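# Hang the ball-filled shallow basket on the stand's peg

## Task

Pick up the shallow basket by its cord handle and hang it on the peg of the stand; it only counts if all of the balls are still inside the basket at the end.

## Robot and tools

Robot. Two arms, left_arm and right_arm, each with a parallel gripper. Calibrated base poses in the scene frame: left_arm at (-0.015, +0.345, 0) m, quat_wxyz (+1.000, 0, 0, -0.022); right_arm at (-0.018, -0.254, 0) m, quat_wxyz (+1.000, 0, 0, +0.002). A gripper's fingers point along its own +z and spread along its y. end_effector_position is the spot between the pads, roughly 1 cm short of the fingertips. Joint ranges (rad), base to hand: waist -2.618 to 3.054, shoulder 0 to 3.142, elbow 0 to 3.142 (straight at 2.901), wrist pitch -1.571 to 1.571, wrist yaw -1.571 to 1.571, wrist roll -2.094 to 2.094.

Frames. Scene frame: origin at table-top height halfway between the nominal bases, +x away from the robot over the table, +z up, left_arm on +y (arm names do not match image sides). Each arm's hand pose, velocities, targets, wrist-camera pose and all offsets use that arm's own base frame; rotations turn about the Hand target position. Fixed cameras and the table use the scene frame. Printed poses may be a few cm off, more at long reach.

execute_actions(actions, cameras). actions is a list of actions; each action is a list of 1 to 15 rows run at 1/30 s per row; a short action repeats its final row to fill 15 steps. Every row is one flat list of 14 numbers, both arms together even if one is idle: left dx, dy, dz, rx, ry, rz, opening, then right dx, dy, dz, rx, ry, rz, opening. Pose numbers are offsets in [-1, 1], scaled so 1.0 = 0.6 m or 180 degrees; rx, ry, rz form one rotation vector. All rows of one action count from the Hand target at that action's start, not from the row before; the next action starts from the new Hand target, so repeating an offset keeps moving. Six zeros re-request the current Hand target. opening is absolute: +1 fully open (0.094 m), -1 shut; a 0 is a real half-open command, so resend the current value to leave a gripper alone. cameras: list of names, ["all"], or [] ; images come by default only for an empty actions list, which also shows the full result.

move(target, speed, blend, opening_speed, grip_force, blocking, cameras). target is one 14-number row as above, or up to 15 such rows as waypoints; every row is an offset from the same starting Hand targets. speed: path top speed in m/s, 0.002 to 2.9 (default 0.25), turning limited to twice that in rad/s; one value or one per waypoint. blend: corner rounding radius in m (0 = stop at each waypoint). opening_speed: opening change per second on the -1..+1 scale, at least 0.2; use it to close gently. grip_force: newtons per finger pad, 10 to 50, one value or one per arm; it persists, and lower forces close slowly. blocking=false returns after about 0.5 s while the move continues. Paths are straight, don't avoid obstacles, end together, last at least 0.5 s and are cut off at 10 s. The result adds a move: line (done, off_target, moving, held, fault) and limits (paced = pose clipped, held = steps withheld). done means within 10 mm and 2 degrees.

wait(seconds 0 to 10): scene runs, arms hold commands. stop: brakes a running move. zoom_image(camera, region [x0, y0, x1, y1] pixels, at most 504 x 504) on one of cam_high, cam_low, cam_left_wrist, cam_right_wrist, all 672x504, from the newest images. finished_scene(scene = current scene number) ends the scene permanently; the basket must stay hung with every ball in it without the robot.

Results. Hand target is the last commanded pose after clipping; the gripper often rests short of it, up to a few cm from friction or load, which is not proof of contact; send the remaining gap as an offset if needed. Tool commands gives present gripper commands. grip_measured uses the opening scale; empty it may read up to ~2.5 mm wide; on a firmly held part it reads a bit narrower. Joint velocities may say within noise. Joint torques include arm weight, have per-unit offsets and noise, and wrap at +-28 N m for joints 1 to 3. Motor temperatures are reported.

Control behaviour. Commanded orientation is clipped each step to within 40 degrees of the measured one. An arm blocked by something keeps pushing until commanded back past its gripper. Fast moves lag, overshoot and hit harder. Avoid paths near an arm's own base (shoulder posture can flip); with the wrist near the waist axis, tiny moves swing the whole arm. Grip: squeeze rises about 1 N per 0.001 below first-touch reading, then jumps to the force limit near 20 N; roughly 50 to 64 N per pad at full force. To release, command well above grip_measured.

Avoid. Arms touching each other or a gripper closing on the other's fingers; the clearance check does not guard grippers or wrist cameras. Strain on camera cables. Hard hits on the table, stand or peg, slams, drops, releasing moving parts, spilling balls, and anything left off the table. Loose objects may get short random nudges. Heat: holding loads, stretched arms or pushing at unreachable poses warm motors; 75 C gives MOTOR HOT, 90 C folds that arm away idle for the rest of the scene, 100 C makes it go limp.

Each tool is called after ">>>" as name([rows], argument=value, ...), one row to a line, values as JSON.

## Session

>>> execute_actions(actions=[])

Scene clock: 0.00 s.
left_arm: end_effector_position=(+0.2319, -0.1170, +0.2505) grip_measured=+1.000 end_effector_quat_wxyz=(+0.481, -0.123, +0.839, -0.224) | right_arm: end_effector_position=(+0.3218, +0.0422, +0.2484) grip_measured=+1.000 end_effector_quat_wxyz=(+0.438, +0.022, +0.889, +0.132)
Joint positions: left_arm=[-0.756 0.628 0.749 -0.618 -0.416 -0.797 0.094] | right_arm=[0.013 1.001 0.978 -0.613 -0.206 0.167 0.094]
Joint velocities: within noise
Joint torques (N m): no reading
Motor temperatures (°C): left_arm=[26 27 31 32 26 22 24] | right_arm=[25 26 30 32 29 27 26]
Heat: left arm: 32 °C; right arm: 32 °C.
Hand target: left_arm +0.2307, -0.1148, +0.2514; +0.482, -0.123, +0.839, -0.221 | right_arm +0.3204, +0.0423, +0.2509; +0.439, +0.020, +0.888, +0.132
Tool commands: left_gripper/opening=+1.0 right_gripper/opening=+1.0

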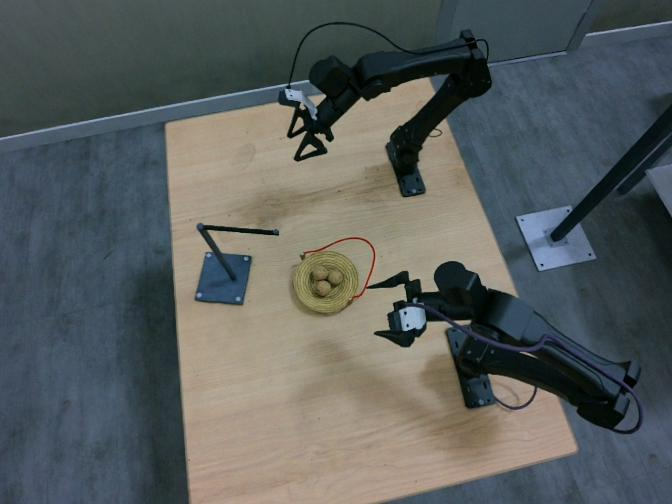

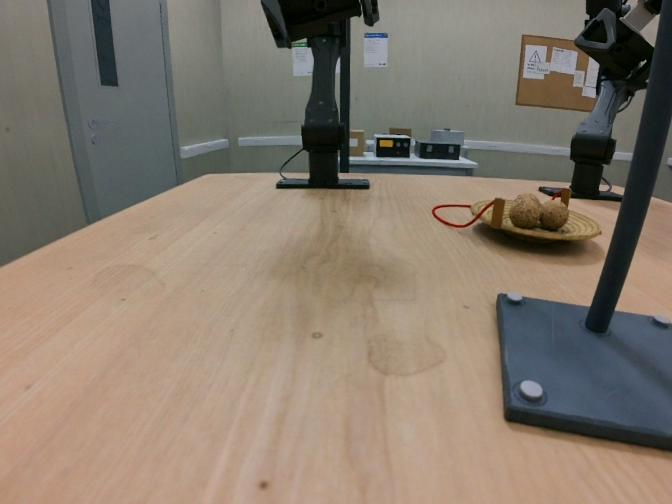

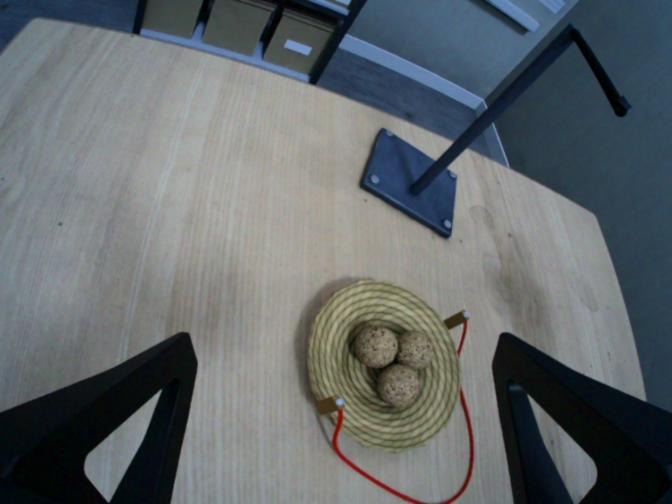

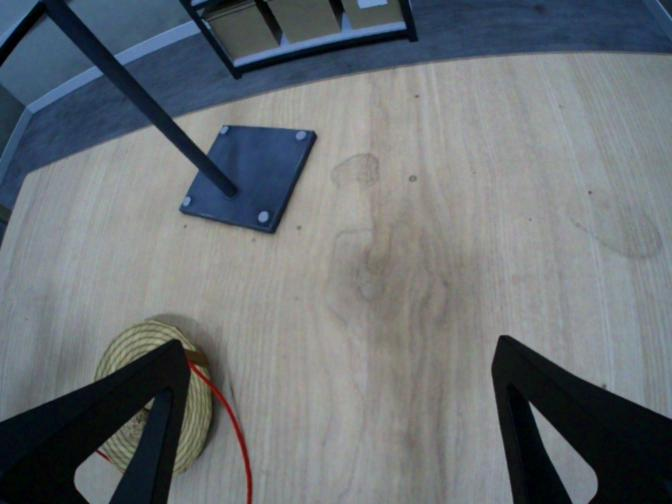

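>>> zoom_image(camera="cam_high", region=[180, 200, 420, 360])

>>> zoom_image(camera="cam_left_wrist", region=[280, 250, 520, 504])

>>> zoom_image(camera="cam_low", region=[400, 140, 672, 320])

Scaled by 2.100 from the camera's 672x504 image, which has a finer 960x720 frame.

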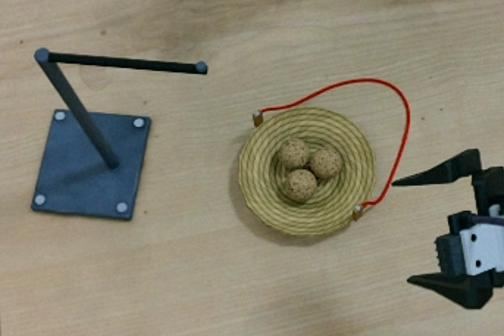

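Scaled by 1.984 from the camera's 672x504 image, which has a finer 960x720 frame.

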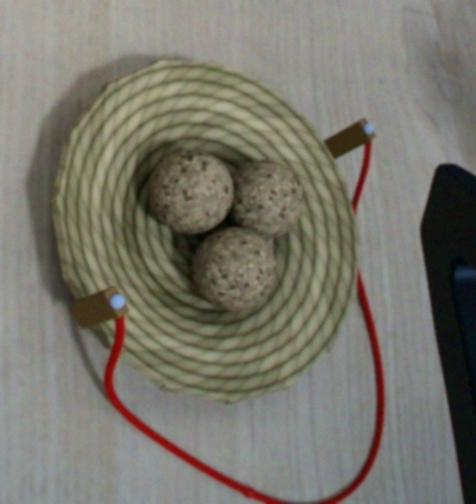

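Scaled by 1.853 from the camera's 672x504 image, which has a finer 960x720 frame.

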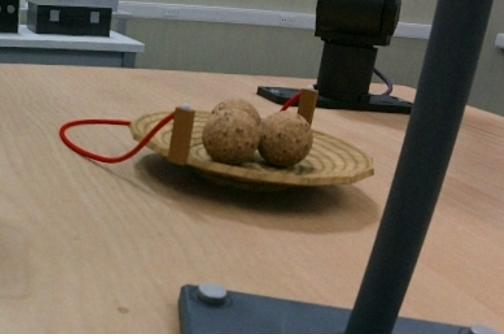

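>>> move(target=[0.03,0.18,0.08,0,0,0,1, 0,0,0,0,0,0,1])

>>> move(target=[0,0,0,0,0,0,1, -0.258,0.345,-0.05,-0.366,0.0663,0.649,1], cameras=["all"])

Scene clock: 60.73 s.
left_arm: end_effector_position=(+0.2522, -0.0053, +0.2912) grip_measured=+1.000 end_effector_quat_wxyz=(+0.479, -0.129, +0.840, -0.220) | right_arm: end_effector_position=(+0.3218, +0.0422, +0.2484) grip_measured=+1.000 end_effector_quat_wxyz=(+0.438, +0.022, +0.889, +0.132)
Joint positions: left_arm=[0.374 0.717 0.957 -0.797 0.575 -0.256 0.094] | right_arm=[0.013 1.001 0.978 -0.613 -0.206 0.167 0.094]
Joint torques (N m): left_arm=[0.73 0.95 9.14 1.58 0.25 0.12] | right_arm=[-0.01 -2.91 9.63 1.38 -0.11 0.01]
Motor temperatures (°C): left_arm=[26 27 36 36 26 22 24] | right_arm=[25 26 33 36 28 26 26]
Heat: left arm: 36 °C; right arm: 36 °C.
Hand target: left_arm +0.2487, -0.0069, +0.2993; +0.482, -0.122, +0.839, -0.221 | right_arm +0.3204, +0.0423, +0.2509; +0.439, +0.020, +0.888, +0.132
Off the commanded pose: left_arm 0.009 m, 1 deg | right_arm 0.003 m, 0 deg.
move: done

Scene clock: 66.13 s.
left_arm: end_effector_position=(+0.2522, -0.0053, +0.2912) grip_measured=+1.000 end_effector_quat_wxyz=(+0.479, -0.129, +0.840, -0.220) | right_arm: end_effector_position=(+0.1641, +0.2465, +0.2200) grip_measured=+1.000 end_effector_quat_wxyz=(-0.060, +0.887, -0.457, +0.006)
Joint positions: left_arm=[0.375 0.717 0.957 -0.797 0.576 -0.255 0.094] | right_arm=[0.979 1.606 1.715 -1.56 -0.002 -1.211 0.094]
Joint torques (N m): left_arm=[0.72 0.95 9.17 1.58 0.27 0.12] | right_arm=[0.18 -5.04 10.18 0.25 -0.02 0]
Heat: left arm: 37 °C; right arm: 35 °C.
Hand target: left_arm +0.2487, -0.0068, +0.2994; +0.482, -0.123, +0.839, -0.221 | right_arm +0.1656, +0.2493, +0.2209; -0.001, +0.891, -0.454, +0.000
Off the commanded pose: left_arm 0.009 m, 1 deg | right_arm 0.003 m, 7 deg.
joint sent to its limit (right arm) — joint 4 (wrist pitch), lower limit. The joint targets are off in orientation, not in position.
move: off_target (right_arm)

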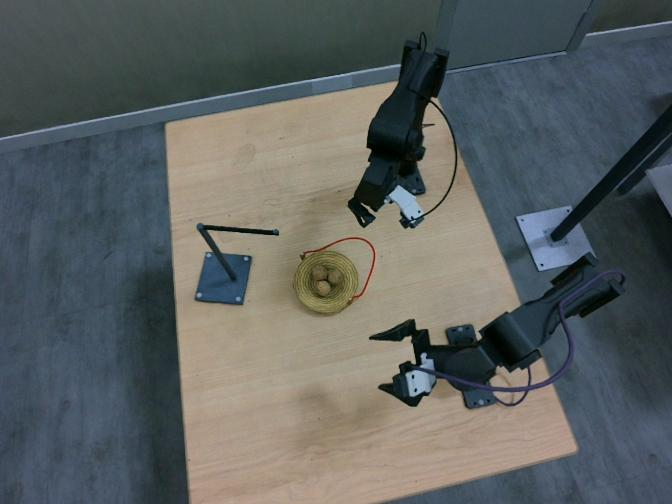

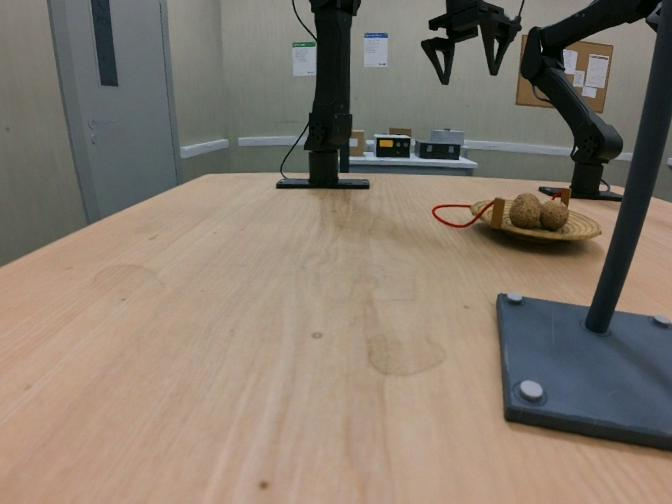

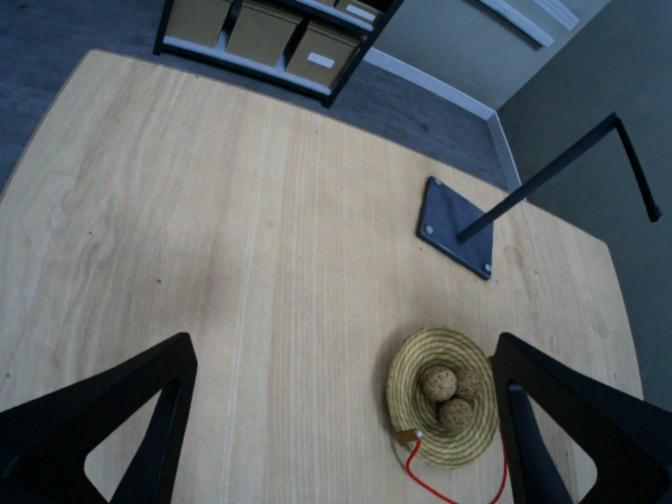

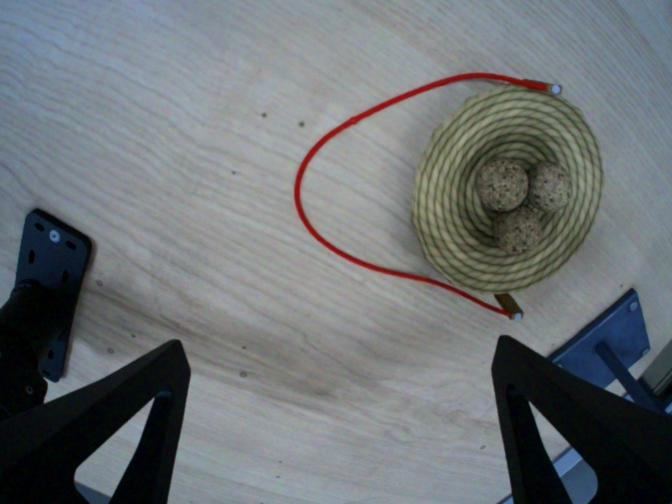

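>>> zoom_image(camera="cam_high", region=[300, 140, 460, 320])

>>> zoom_image(camera="cam_right_wrist", region=[250, 50, 650, 350])

Scaled by 2.800 from the camera's 672x504 image, which has a finer 960x720 frame.

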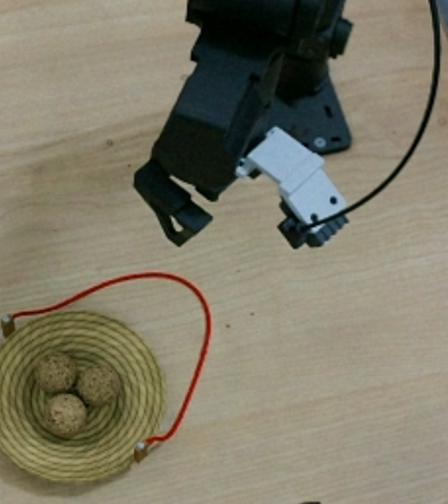

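Scaled by 1.260 from the camera's 672x504 image, which has a finer 960x720 frame.

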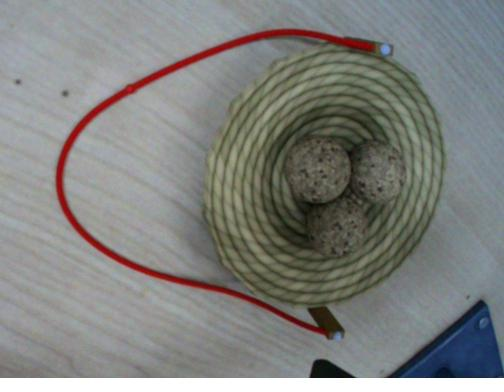

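>>> move(target=[0,0,0,0,0,0,1, 0.01,-0.042,-0.2,0,0,0,1], cameras=["cam_right_wrist","cam_low","cam_high"])

Scene clock: 97.23 s.
left_arm: end_effector_position=(+0.2522, -0.0053, +0.2912) grip_measured=+1.000 end_effector_quat_wxyz=(+0.479, -0.129, +0.840, -0.220) | right_arm: end_effector_position=(+0.1722, +0.2269, +0.1073) grip_measured=+1.000 end_effector_quat_wxyz=(-0.009, +0.890, -0.455, +0.002)
Joint positions: left_arm=[0.375 0.717 0.957 -0.797 0.576 -0.255 0.094] | right_arm=[0.919 1.606 1.268 -1.214 0.001 -1.278 0.094]
Joint torques (N m): left_arm=[0.72 0.94 9.17 1.58 0.27 0.13] | right_arm=[-0.36 -6.41 6.34 0.26 -0.03 -0.03]
Motor temperatures (°C): left_arm=[25 27 38 36 26 22 24] | right_arm=[25 26 38 33 28 26 26]
Heat: left arm: 38 °C; right arm: 38 °C.
Hand target: left_arm +0.2487, -0.0068, +0.2994; +0.482, -0.123, +0.839, -0.221 | right_arm +0.1716, +0.2241, +0.1009; -0.001, +0.891, -0.454, +0.001
Off the commanded pose: left_arm 0.009 m, 1 deg | right_arm 0.007 m, 1 deg.
move: done
Images, in order (width x height): cam_high 672x504, cam_low 672x504, cam_right_wrist 672x504.

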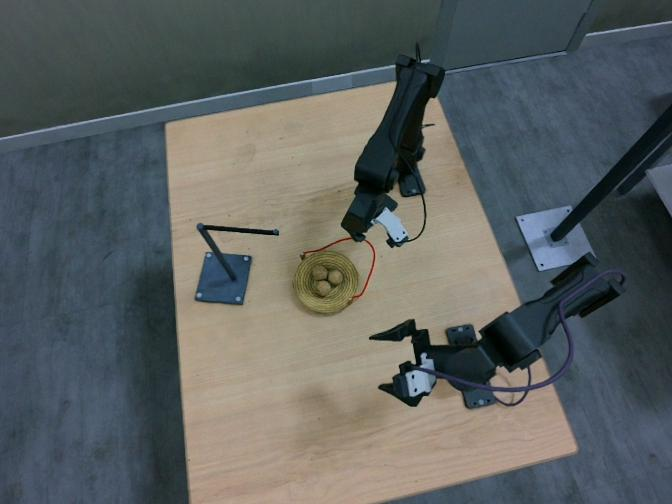

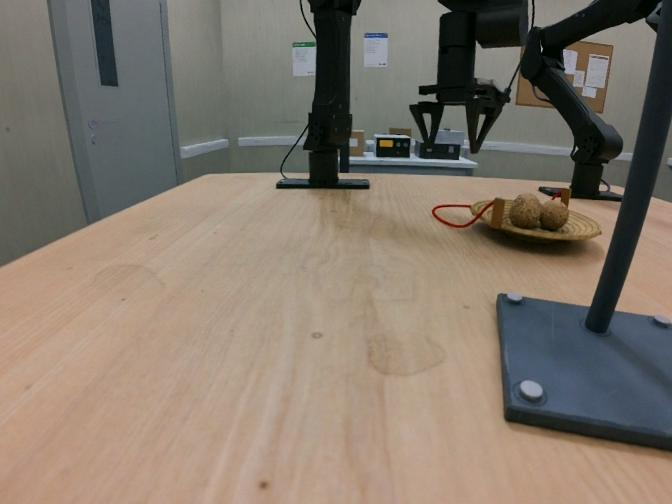

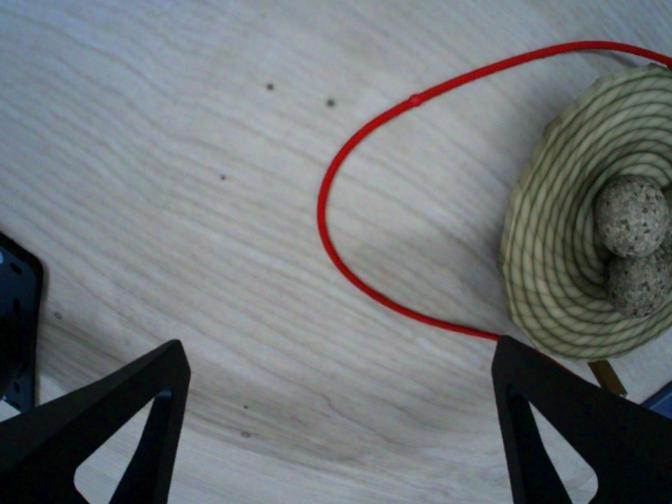

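>>> move(target=[0,0,0,0,0,0,1, -0.015,0,-0.095,0,0,0,1], cameras=["cam_right_wrist","cam_low"], speed=0.15)

>>> zoom_image(camera="cam_low", region=[380, 140, 632, 270])

Scene clock: 102.63 s.
left_arm: end_effector_position=(+0.2522, -0.0053, +0.2912) grip_measured=+1.000 end_effector_quat_wxyz=(+0.479, -0.129, +0.840, -0.220) | right_arm: end_effector_position=(+0.1664, +0.2266, +0.0533) grip_measured=+1.000 end_effector_quat_wxyz=(-0.015, +0.891, -0.453, +0.003)
Joint positions: left_arm=[0.375 0.717 0.957 -0.797 0.576 -0.255 0.094] | right_arm=[0.935 1.624 1.067 -0.984 0.001 -1.265 0.094]
Joint torques (N m): left_arm=[0.72 0.96 9.17 1.57 0.26 0.12] | right_arm=[0.38 -5.34 6.16 0.3 -0.03 0.11]
Heat: left arm: 38 °C; right arm: 37 °C.
Hand target: left_arm +0.2487, -0.0068, +0.2994; +0.482, -0.123, +0.839, -0.221 | right_arm +0.1626, +0.2240, +0.0438; -0.001, +0.891, -0.454, +0.001
Off the commanded pose: left_arm 0.009 m, 1 deg | right_arm 0.010 m, 2 deg.
move: done
Images, in order (width x height): cam_low 672x504, cam_right_wrist 672x504.

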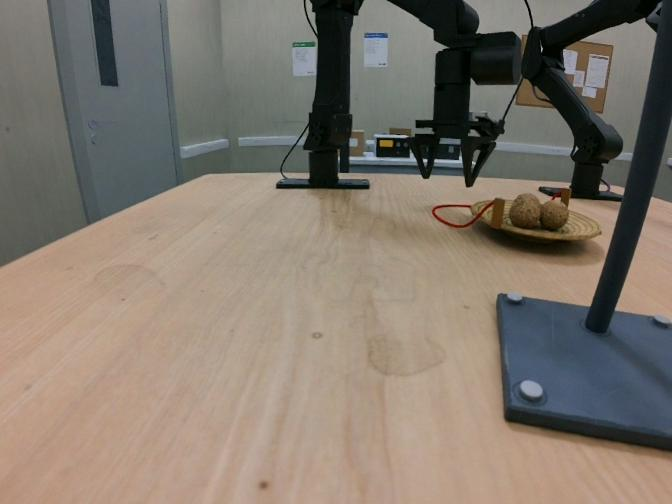

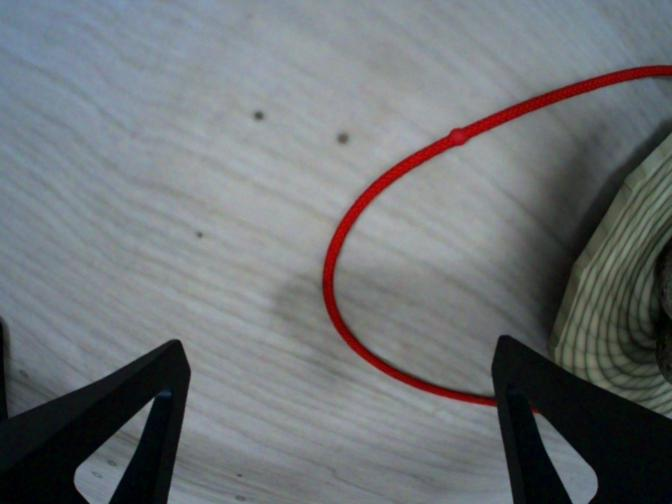

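Scaled by 2.000 from the camera's 672x504 image, which has a finer 960x720 frame.

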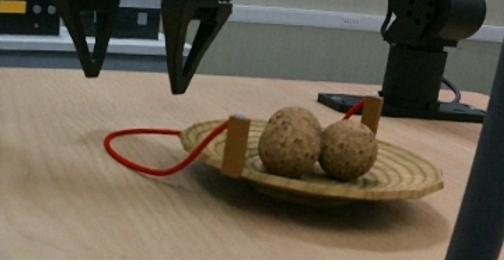

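>>> move(target=[0,0,0,0,0,0,1, -0.007,-0.004,-0.042,0,0,0,1], cameras=["cam_right_wrist","cam_low"], speed=0.1)

>>> zoom_image(camera="cam_low", region=[400, 150, 568, 260])

Scene clock: 107.53 s.
left_arm: end_effector_position=(+0.2522, -0.0053, +0.2912) grip_measured=+1.000 end_effector_quat_wxyz=(+0.479, -0.129, +0.840, -0.220) | right_arm: end_effector_position=(+0.1633, +0.2254, +0.0288) grip_measured=+1.000 end_effector_quat_wxyz=(-0.017, +0.891, -0.454, +0.003)
Joint positions: left_arm=[0.375 0.717 0.957 -0.797 0.576 -0.255 0.094] | right_arm=[0.941 1.645 0.986 -0.877 0.001 -1.258 0.094]
Joint torques (N m): left_arm=[0.73 0.94 9.18 1.58 0.27 0.12] | right_arm=[0.44 -5.23 5.78 0.3 -0.04 0.1]
Heat: left arm: 38 °C; right arm: 36 °C.
Hand target: left_arm +0.2487, -0.0068, +0.2994; +0.482, -0.123, +0.839, -0.221 | right_arm +0.1584, +0.2217, +0.0187; -0.001, +0.891, -0.454, +0.001
Off the commanded pose: left_arm 0.009 m, 1 deg | right_arm 0.012 m, 2 deg.
move: off_target (right_arm)
Images, in order (width x height): cam_low 672x504, cam_right_wrist 672x504.

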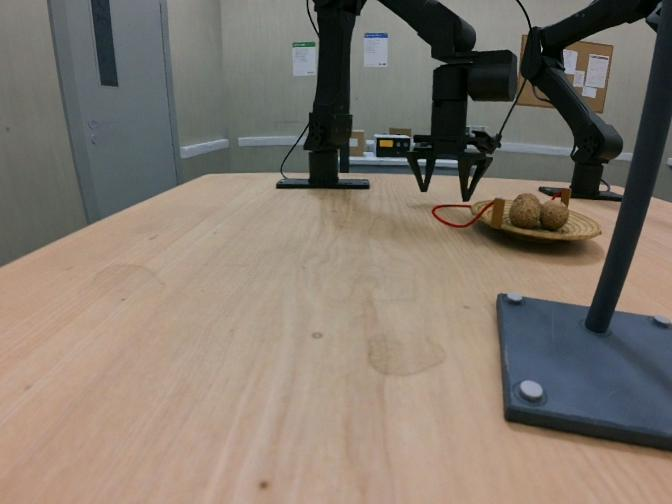

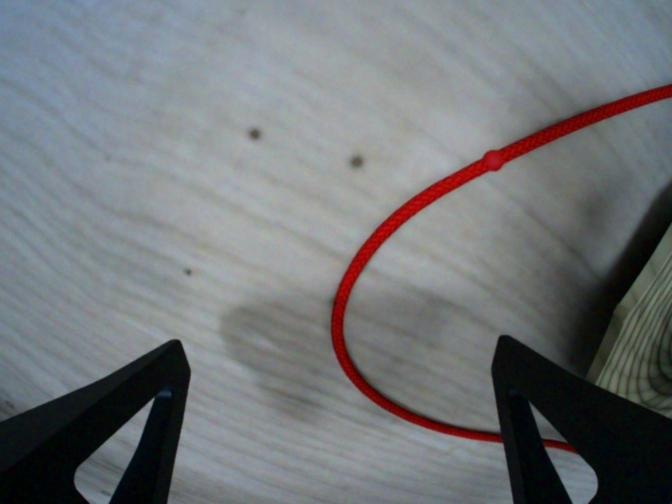

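Scaled by 3.000 from the camera's 672x504 image, which has a finer 960x720 frame.

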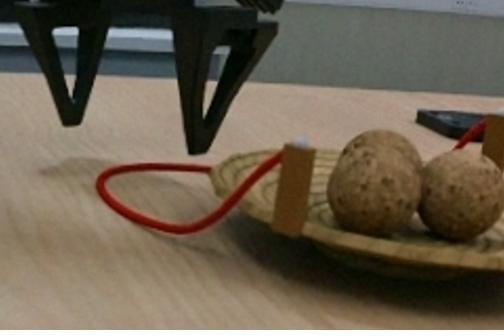

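>>> move(target=[0,0,0,0,0,0,1, -0.003,0.002,-0.019,0,0,0,1], cameras=["cam_right_wrist","cam_low"], speed=0.06)

>>> zoom_image(camera="cam_low", region=[400, 150, 568, 260])

Scene clock: 111.67 s.
left_arm: end_effector_position=(+0.2522, -0.0053, +0.2912) grip_measured=+1.000 end_effector_quat_wxyz=(+0.479, -0.129, +0.840, -0.220) | right_arm: end_effector_position=(+0.1620, +0.2274, +0.0181) grip_measured=+1.000 end_effector_quat_wxyz=(-0.018, +0.891, -0.454, +0.003)
Joint positions: left_arm=[0.375 0.717 0.957 -0.797 0.576 -0.255 0.094] | right_arm=[0.949 1.665 0.96 -0.83 0.001 -1.25 0.094]
Joint torques (N m): left_arm=[0.72 0.94 9.17 1.58 0.26 0.12] | right_arm=[0.43 -5.22 5.55 0.3 -0.03 0.11]
Heat: left arm: 38 °C; right arm: 36 °C.
Hand target: left_arm +0.2487, -0.0068, +0.2994; +0.482, -0.123, +0.839, -0.221 | right_arm +0.1567, +0.2228, +0.0074; -0.001, +0.891, -0.454, +0.001
Off the commanded pose: left_arm 0.009 m, 1 deg | right_arm 0.013 m, 2 deg.
move: off_target (right_arm)
Images, in order (width x height): cam_low 672x504, cam_right_wrist 672x504.

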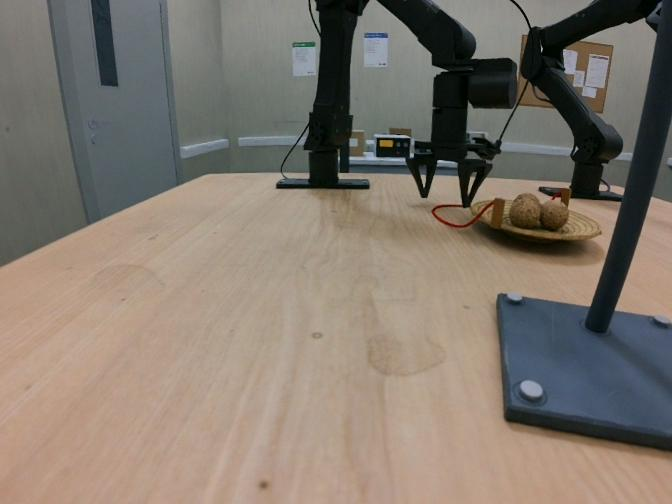

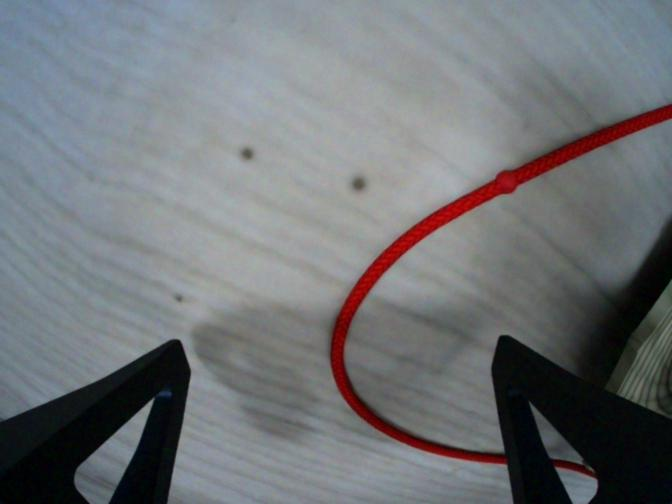

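Scaled by 3.000 from the camera's 672x504 image, which has a finer 960x720 frame.

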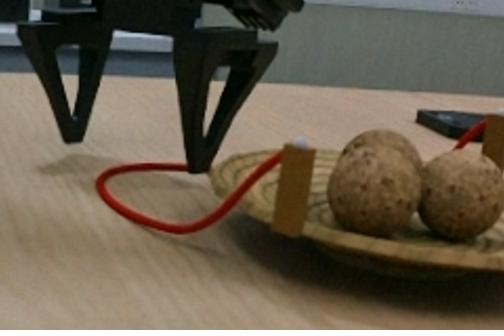

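>>> move(target=[0,0,0,0,0,0,1, 0.0,0.00,-0.014,0,0,0,1], cameras=["cam_right_wrist","cam_low"], speed=0.06)

>>> zoom_image(camera="cam_low", region=[400, 150, 568, 260])

Scene clock: 114.70 s.
left_arm: end_effector_position=(+0.2522, -0.0053, +0.2912) grip_measured=+1.000 end_effector_quat_wxyz=(+0.479, -0.129, +0.840, -0.220) | right_arm: end_effector_position=(+0.1615, +0.2266, +0.0114) grip_measured=+1.000 end_effector_quat_wxyz=(-0.016, +0.891, -0.454, +0.003)
Joint positions: left_arm=[0.375 0.717 0.957 -0.797 0.576 -0.255 0.094] | right_arm=[0.949 1.677 0.945 -0.806 0.001 -1.25 0.094]
Joint torques (N m): left_arm=[0.72 0.94 9.17 1.58 0.26 0.12] | right_arm=[0.44 -4.96 5.11 0.41 -0.03 0.11]
Heat: left arm: 38 °C; right arm: 35 °C.
Hand target: left_arm +0.2487, -0.0068, +0.2994; +0.482, -0.123, +0.839, -0.221 | right_arm +0.1567, +0.2228, -0.0011; -0.001, +0.891, -0.454, +0.001
Off the commanded pose: left_arm 0.009 m, 1 deg | right_arm 0.014 m, 2 deg.
move: off_target (right_arm)
Images, in order (width x height): cam_low 672x504, cam_right_wrist 672x504.

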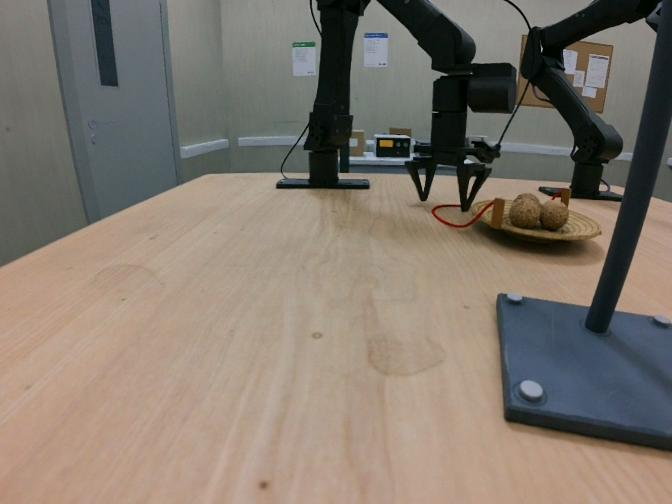

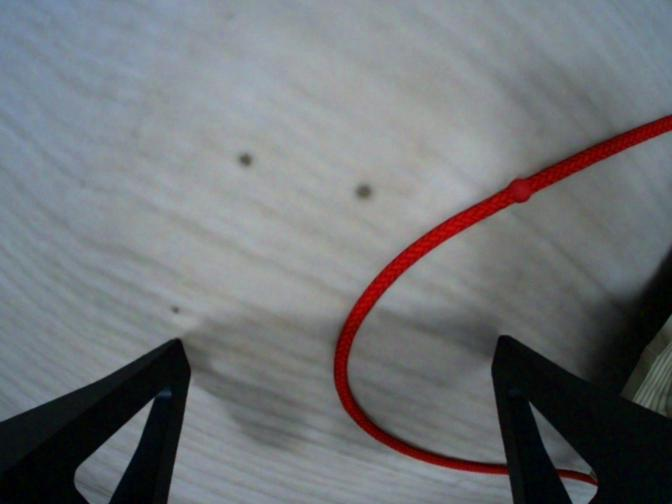

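Scaled by 3.000 from the camera's 672x504 image, which has a finer 960x720 frame.

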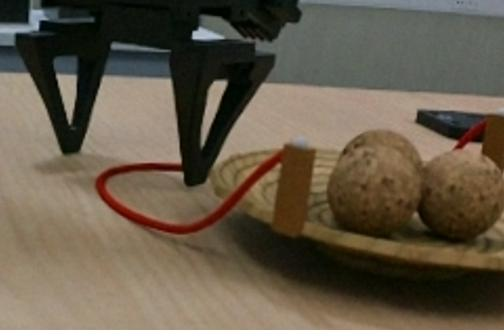

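>>> move(target=[0,0,0,0,0,0,1, 0.0,0.00,0.007,0,0,0,1], speed=0.06)

>>> move(target=[0,0,0,0,0,0,1, 0.0,0.00,0,0,0,0,-1], opening_speed=0.7, cameras=["all"])

>>> zoom_image(camera="cam_low", region=[400, 150, 568, 260])

Scene clock: 119.23 s.
left_arm: end_effector_position=(+0.2522, -0.0053, +0.2912) grip_measured=+1.000 end_effector_quat_wxyz=(+0.479, -0.129, +0.840, -0.220) | right_arm: end_effector_position=(+0.1615, +0.2266, +0.0114) grip_measured=+1.000 end_effector_quat_wxyz=(-0.016, +0.891, -0.454, +0.003)
Joint positions: left_arm=[0.375 0.717 0.957 -0.797 0.576 -0.255 0.094] | right_arm=[0.949 1.677 0.945 -0.806 0.001 -1.25 0.094]
Joint torques (N m): left_arm=[0.72 0.94 9.17 1.58 0.26 0.12] | right_arm=[0.44 -5.55 5.98 0.26 -0.03 0.11]
Heat: left arm: 38 °C; right arm: 35 °C.
Hand target: left_arm +0.2487, -0.0068, +0.2994; +0.482, -0.123, +0.839, -0.221 | right_arm +0.1567, +0.2228, +0.0031; -0.001, +0.891, -0.454, +0.001
Off the commanded pose: left_arm 0.009 m, 1 deg | right_arm 0.010 m, 2 deg.
move: done

Scene clock: 122.30 s.
left_arm: end_effector_position=(+0.2522, -0.0053, +0.2912) grip_measured=+1.000 end_effector_quat_wxyz=(+0.479, -0.129, +0.840, -0.220) | right_arm: end_effector_position=(+0.1611, +0.2261, +0.0114) grip_measured=-0.954 end_effector_quat_wxyz=(-0.015, +0.891, -0.454, +0.003)
Joint positions: left_arm=[0.375 0.717 0.957 -0.797 0.576 -0.255 0.094] | right_arm=[0.949 1.677 0.945 -0.808 0.001 -1.25 0.002]
Joint torques (N m): left_arm=[0.72 0.95 9.16 1.57 0.26 0.12] | right_arm=[0.44 -5.52 5.97 0.28 -0.03 0.1]
Heat: left arm: 38 °C; right arm: 34 °C.
Hand target: left_arm +0.2487, -0.0068, +0.2994; +0.482, -0.123, +0.839, -0.221 | right_arm +0.1567, +0.2228, +0.0031; -0.001, +0.891, -0.454, +0.001
Off the commanded pose: left_arm 0.009 m, 1 deg | right_arm 0.010 m, 2 deg.
move: done

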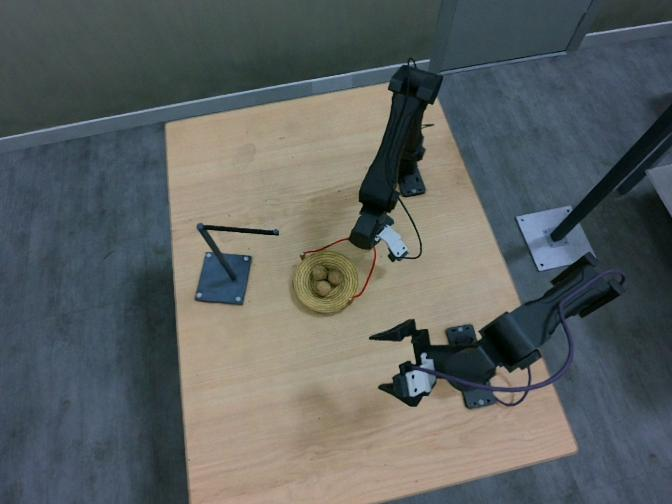

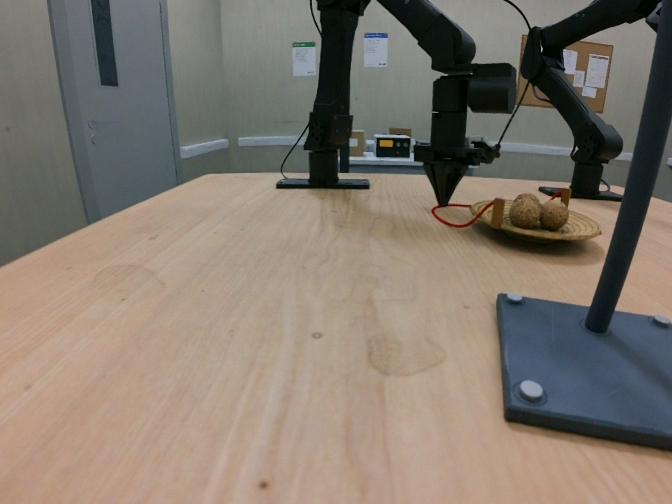

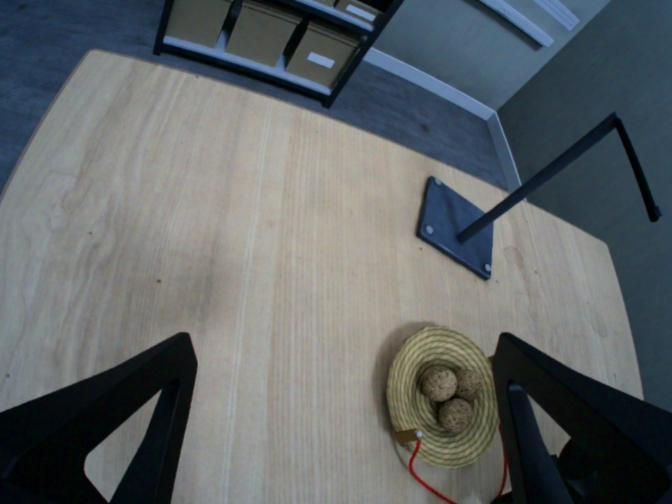

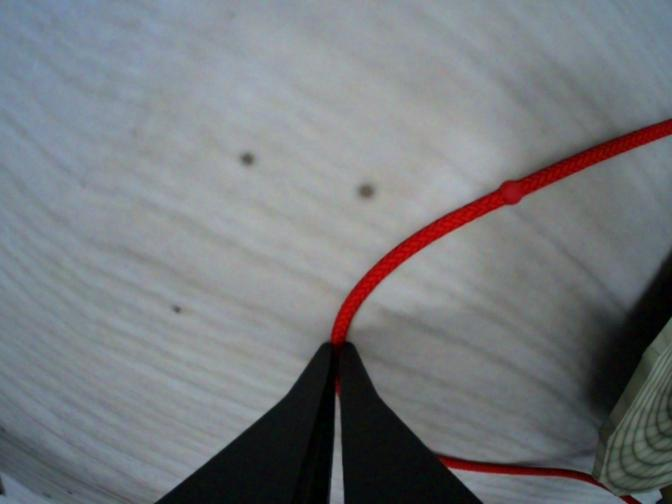

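Scaled by 3.000 from the camera's 672x504 image, which has a finer 960x720 frame.

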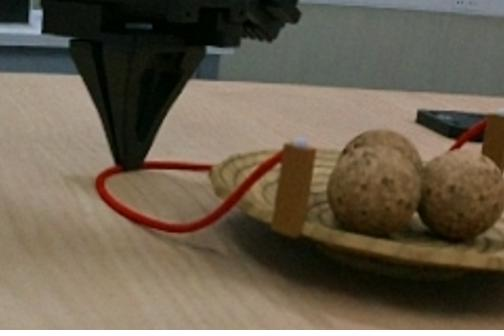

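>>> move([
  [0,0,0,0,0,0,1, 0.087,0.05,0.262,0,0,0,-1],
  [0,0,0,0,0,0,1, 0.243,0.15,0.312,0,0,0,-1],
], speed=0.1, blend=[0.04,0], cameras=["all"])

>>> zoom_image(camera="cam_low", region=[400, 30, 652, 270])

Scene clock: 132.03 s.
left_arm: end_effector_position=(+0.2522, -0.0053, +0.2912) grip_measured=+1.000 end_effector_quat_wxyz=(+0.479, -0.129, +0.840, -0.220) | right_arm: end_effector_position=(+0.2984, +0.3113, +0.1994) grip_measured=-0.958 end_effector_quat_wxyz=(-0.086, +0.887, -0.453, +0.027)
Joint positions: left_arm=[0.375 0.717 0.957 -0.797 0.576 -0.255 0.094] | right_arm=[0.805 2.109 2.279 -1.561 0.001 -1.392 0.002]
Joint torques (N m): left_arm=[0.72 0.95 9.18 1.58 0.26 0.12] | right_arm=[-0.38 -8.59 10.04 0.34 -0.04 -0.01]
Heat: left arm: 38 °C; right arm: 35 °C.
Hand target: left_arm +0.2487, -0.0068, +0.2994; +0.482, -0.123, +0.839, -0.221 | right_arm +0.3024, +0.3129, +0.1903; -0.001, +0.891, -0.454, +0.001
Off the commanded pose: left_arm 0.009 m, 1 deg | right_arm 0.010 m, 10 deg.
joint sent to its limit (right arm) — joint 4 (wrist pitch), lower limit. The joint targets are off in orientation, not in position.
move: off_target (right_arm)

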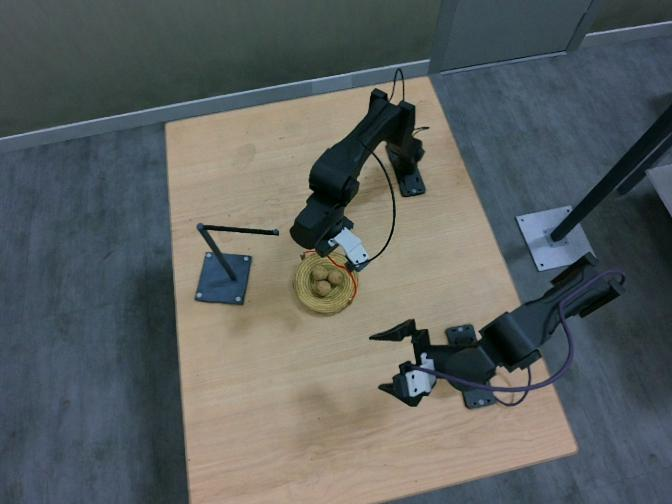

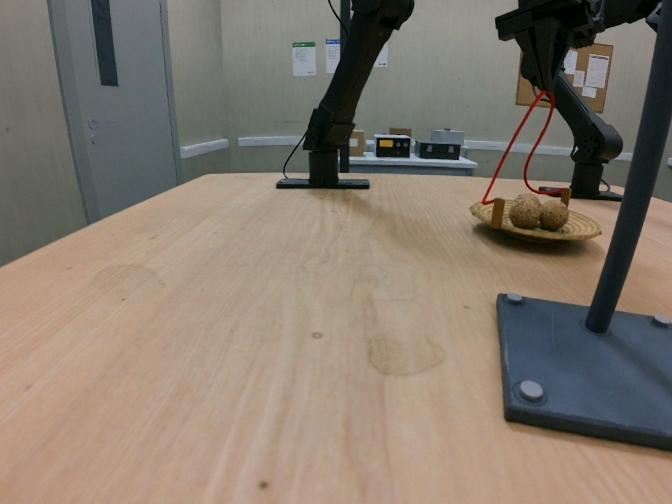

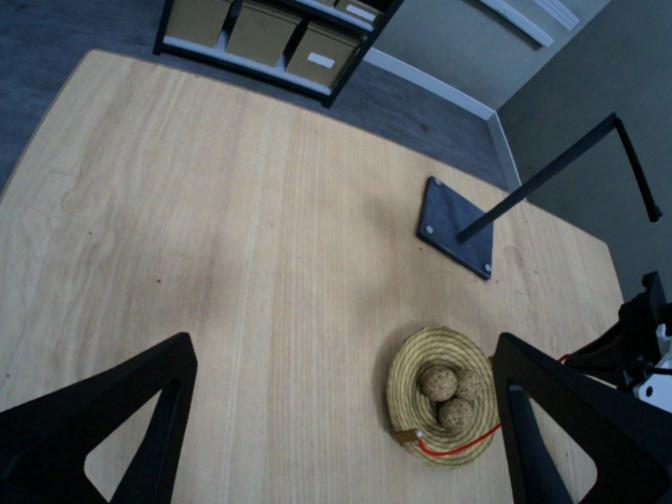

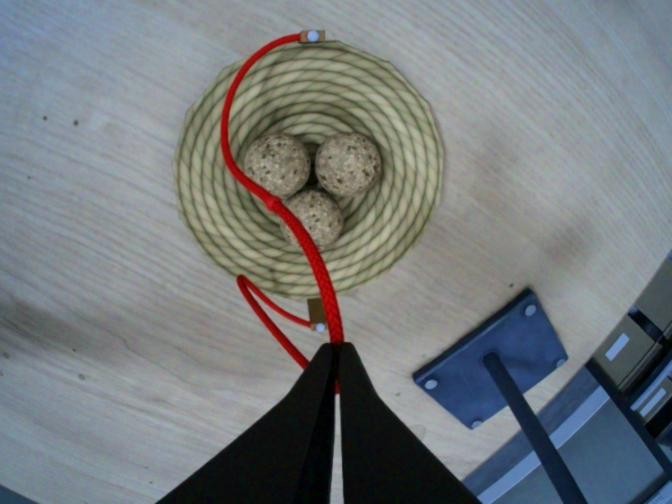

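Scaled by 2.000 from the camera's 672x504 image, which has a finer 960x720 frame.

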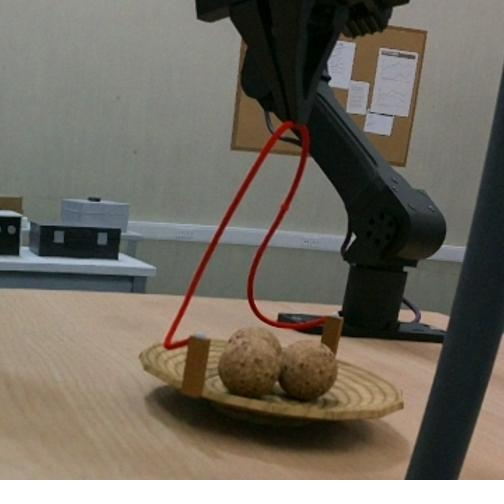

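>>> move(target=[0,0,0,0,0,0,1, 0,0,0.025,0,0,0,-1], speed=0.06, cameras=["all"])

>>> zoom_image(camera="cam_low", region=[400, 30, 652, 270])

>>> zoom_image(camera="cam_high", region=[260, 220, 400, 330])

Scene clock: 138.90 s.
left_arm: end_effector_position=(+0.2522, -0.0053, +0.2912) grip_measured=+1.000 end_effector_quat_wxyz=(+0.479, -0.129, +0.840, -0.220) | right_arm: end_effector_position=(+0.3000, +0.3129, +0.2036) grip_measured=-0.958 end_effector_quat_wxyz=(-0.093, +0.886, -0.452, +0.029)
Joint positions: left_arm=[0.375 0.717 0.957 -0.797 0.576 -0.255 0.094] | right_arm=[0.805 2.109 2.294 -1.561 0.001 -1.393 0.002]
Joint torques (N m): left_arm=[0.73 0.94 9.18 1.58 0.27 0.12] | right_arm=[-0.35 -10.69 10 0.38 -0.04 -0.02]
Heat: left arm: 38 °C; right arm: 35 °C.
Hand target: left_arm +0.2487, -0.0068, +0.2994; +0.482, -0.123, +0.839, -0.221 | right_arm +0.3024, +0.3129, +0.2053; -0.001, +0.891, -0.454, +0.001
Off the commanded pose: left_arm 0.009 m, 1 deg | right_arm 0.003 m, 11 deg.
joint sent to its limit (right arm) — joint 4 (wrist pitch), lower limit. The joint targets are off in orientation, not in position.
move: off_target (right_arm)

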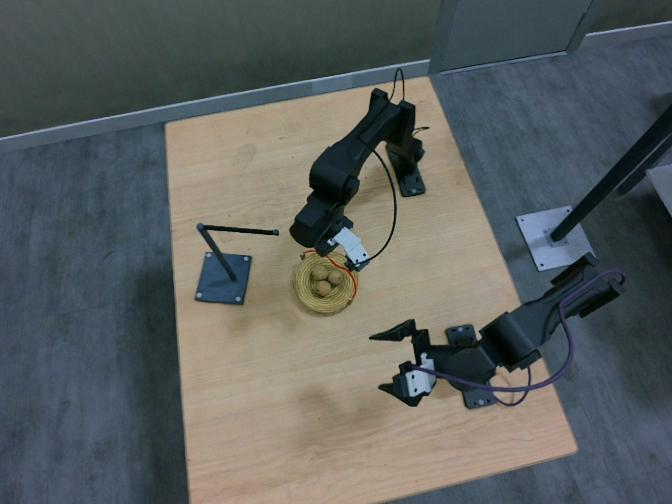

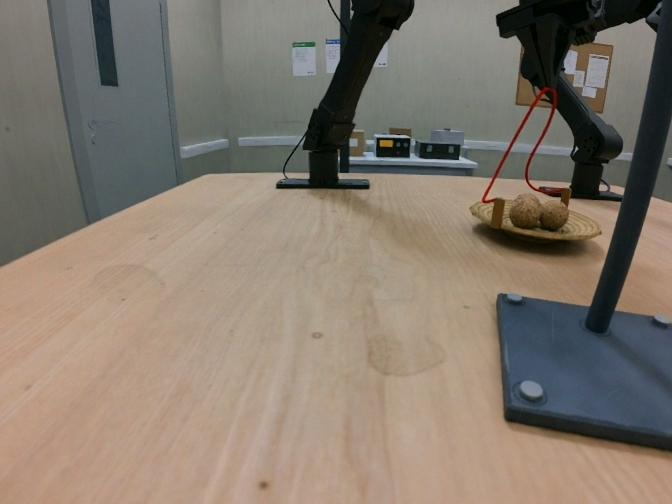

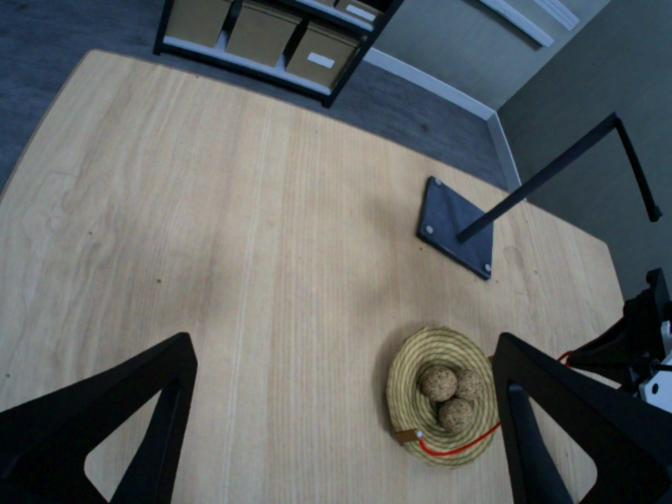

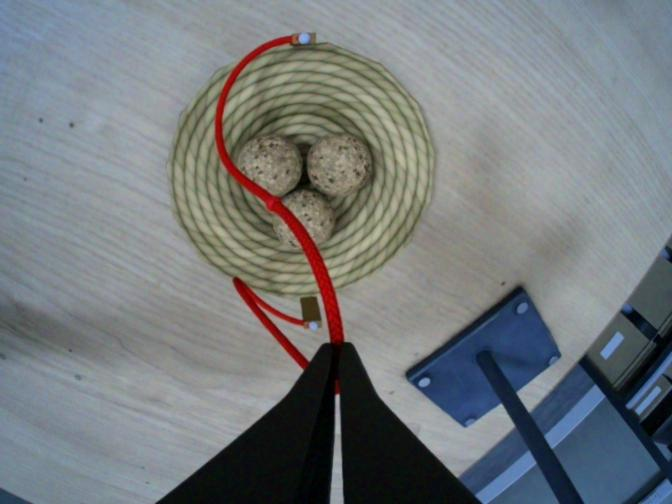

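Scaled by 2.000 from the camera's 672x504 image, which has a finer 960x720 frame.

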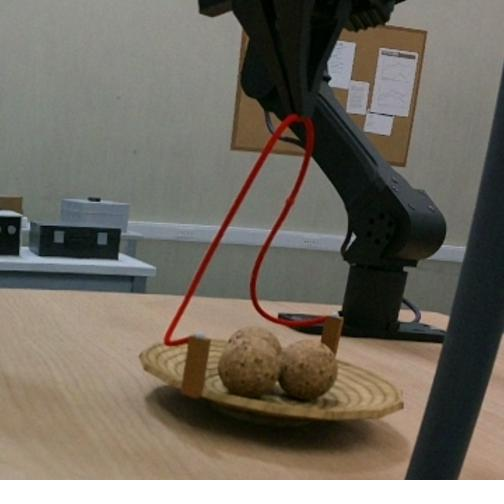

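Scaled by 3.600 from the camera's 672x504 image, which has a finer 960x720 frame.

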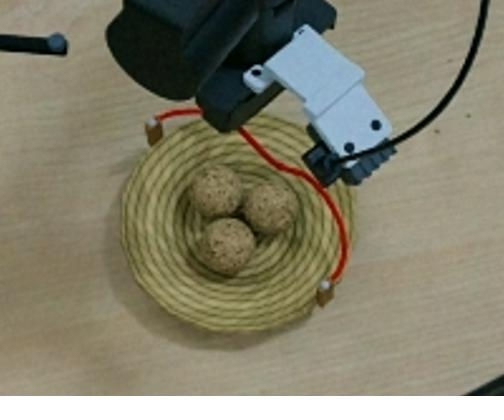

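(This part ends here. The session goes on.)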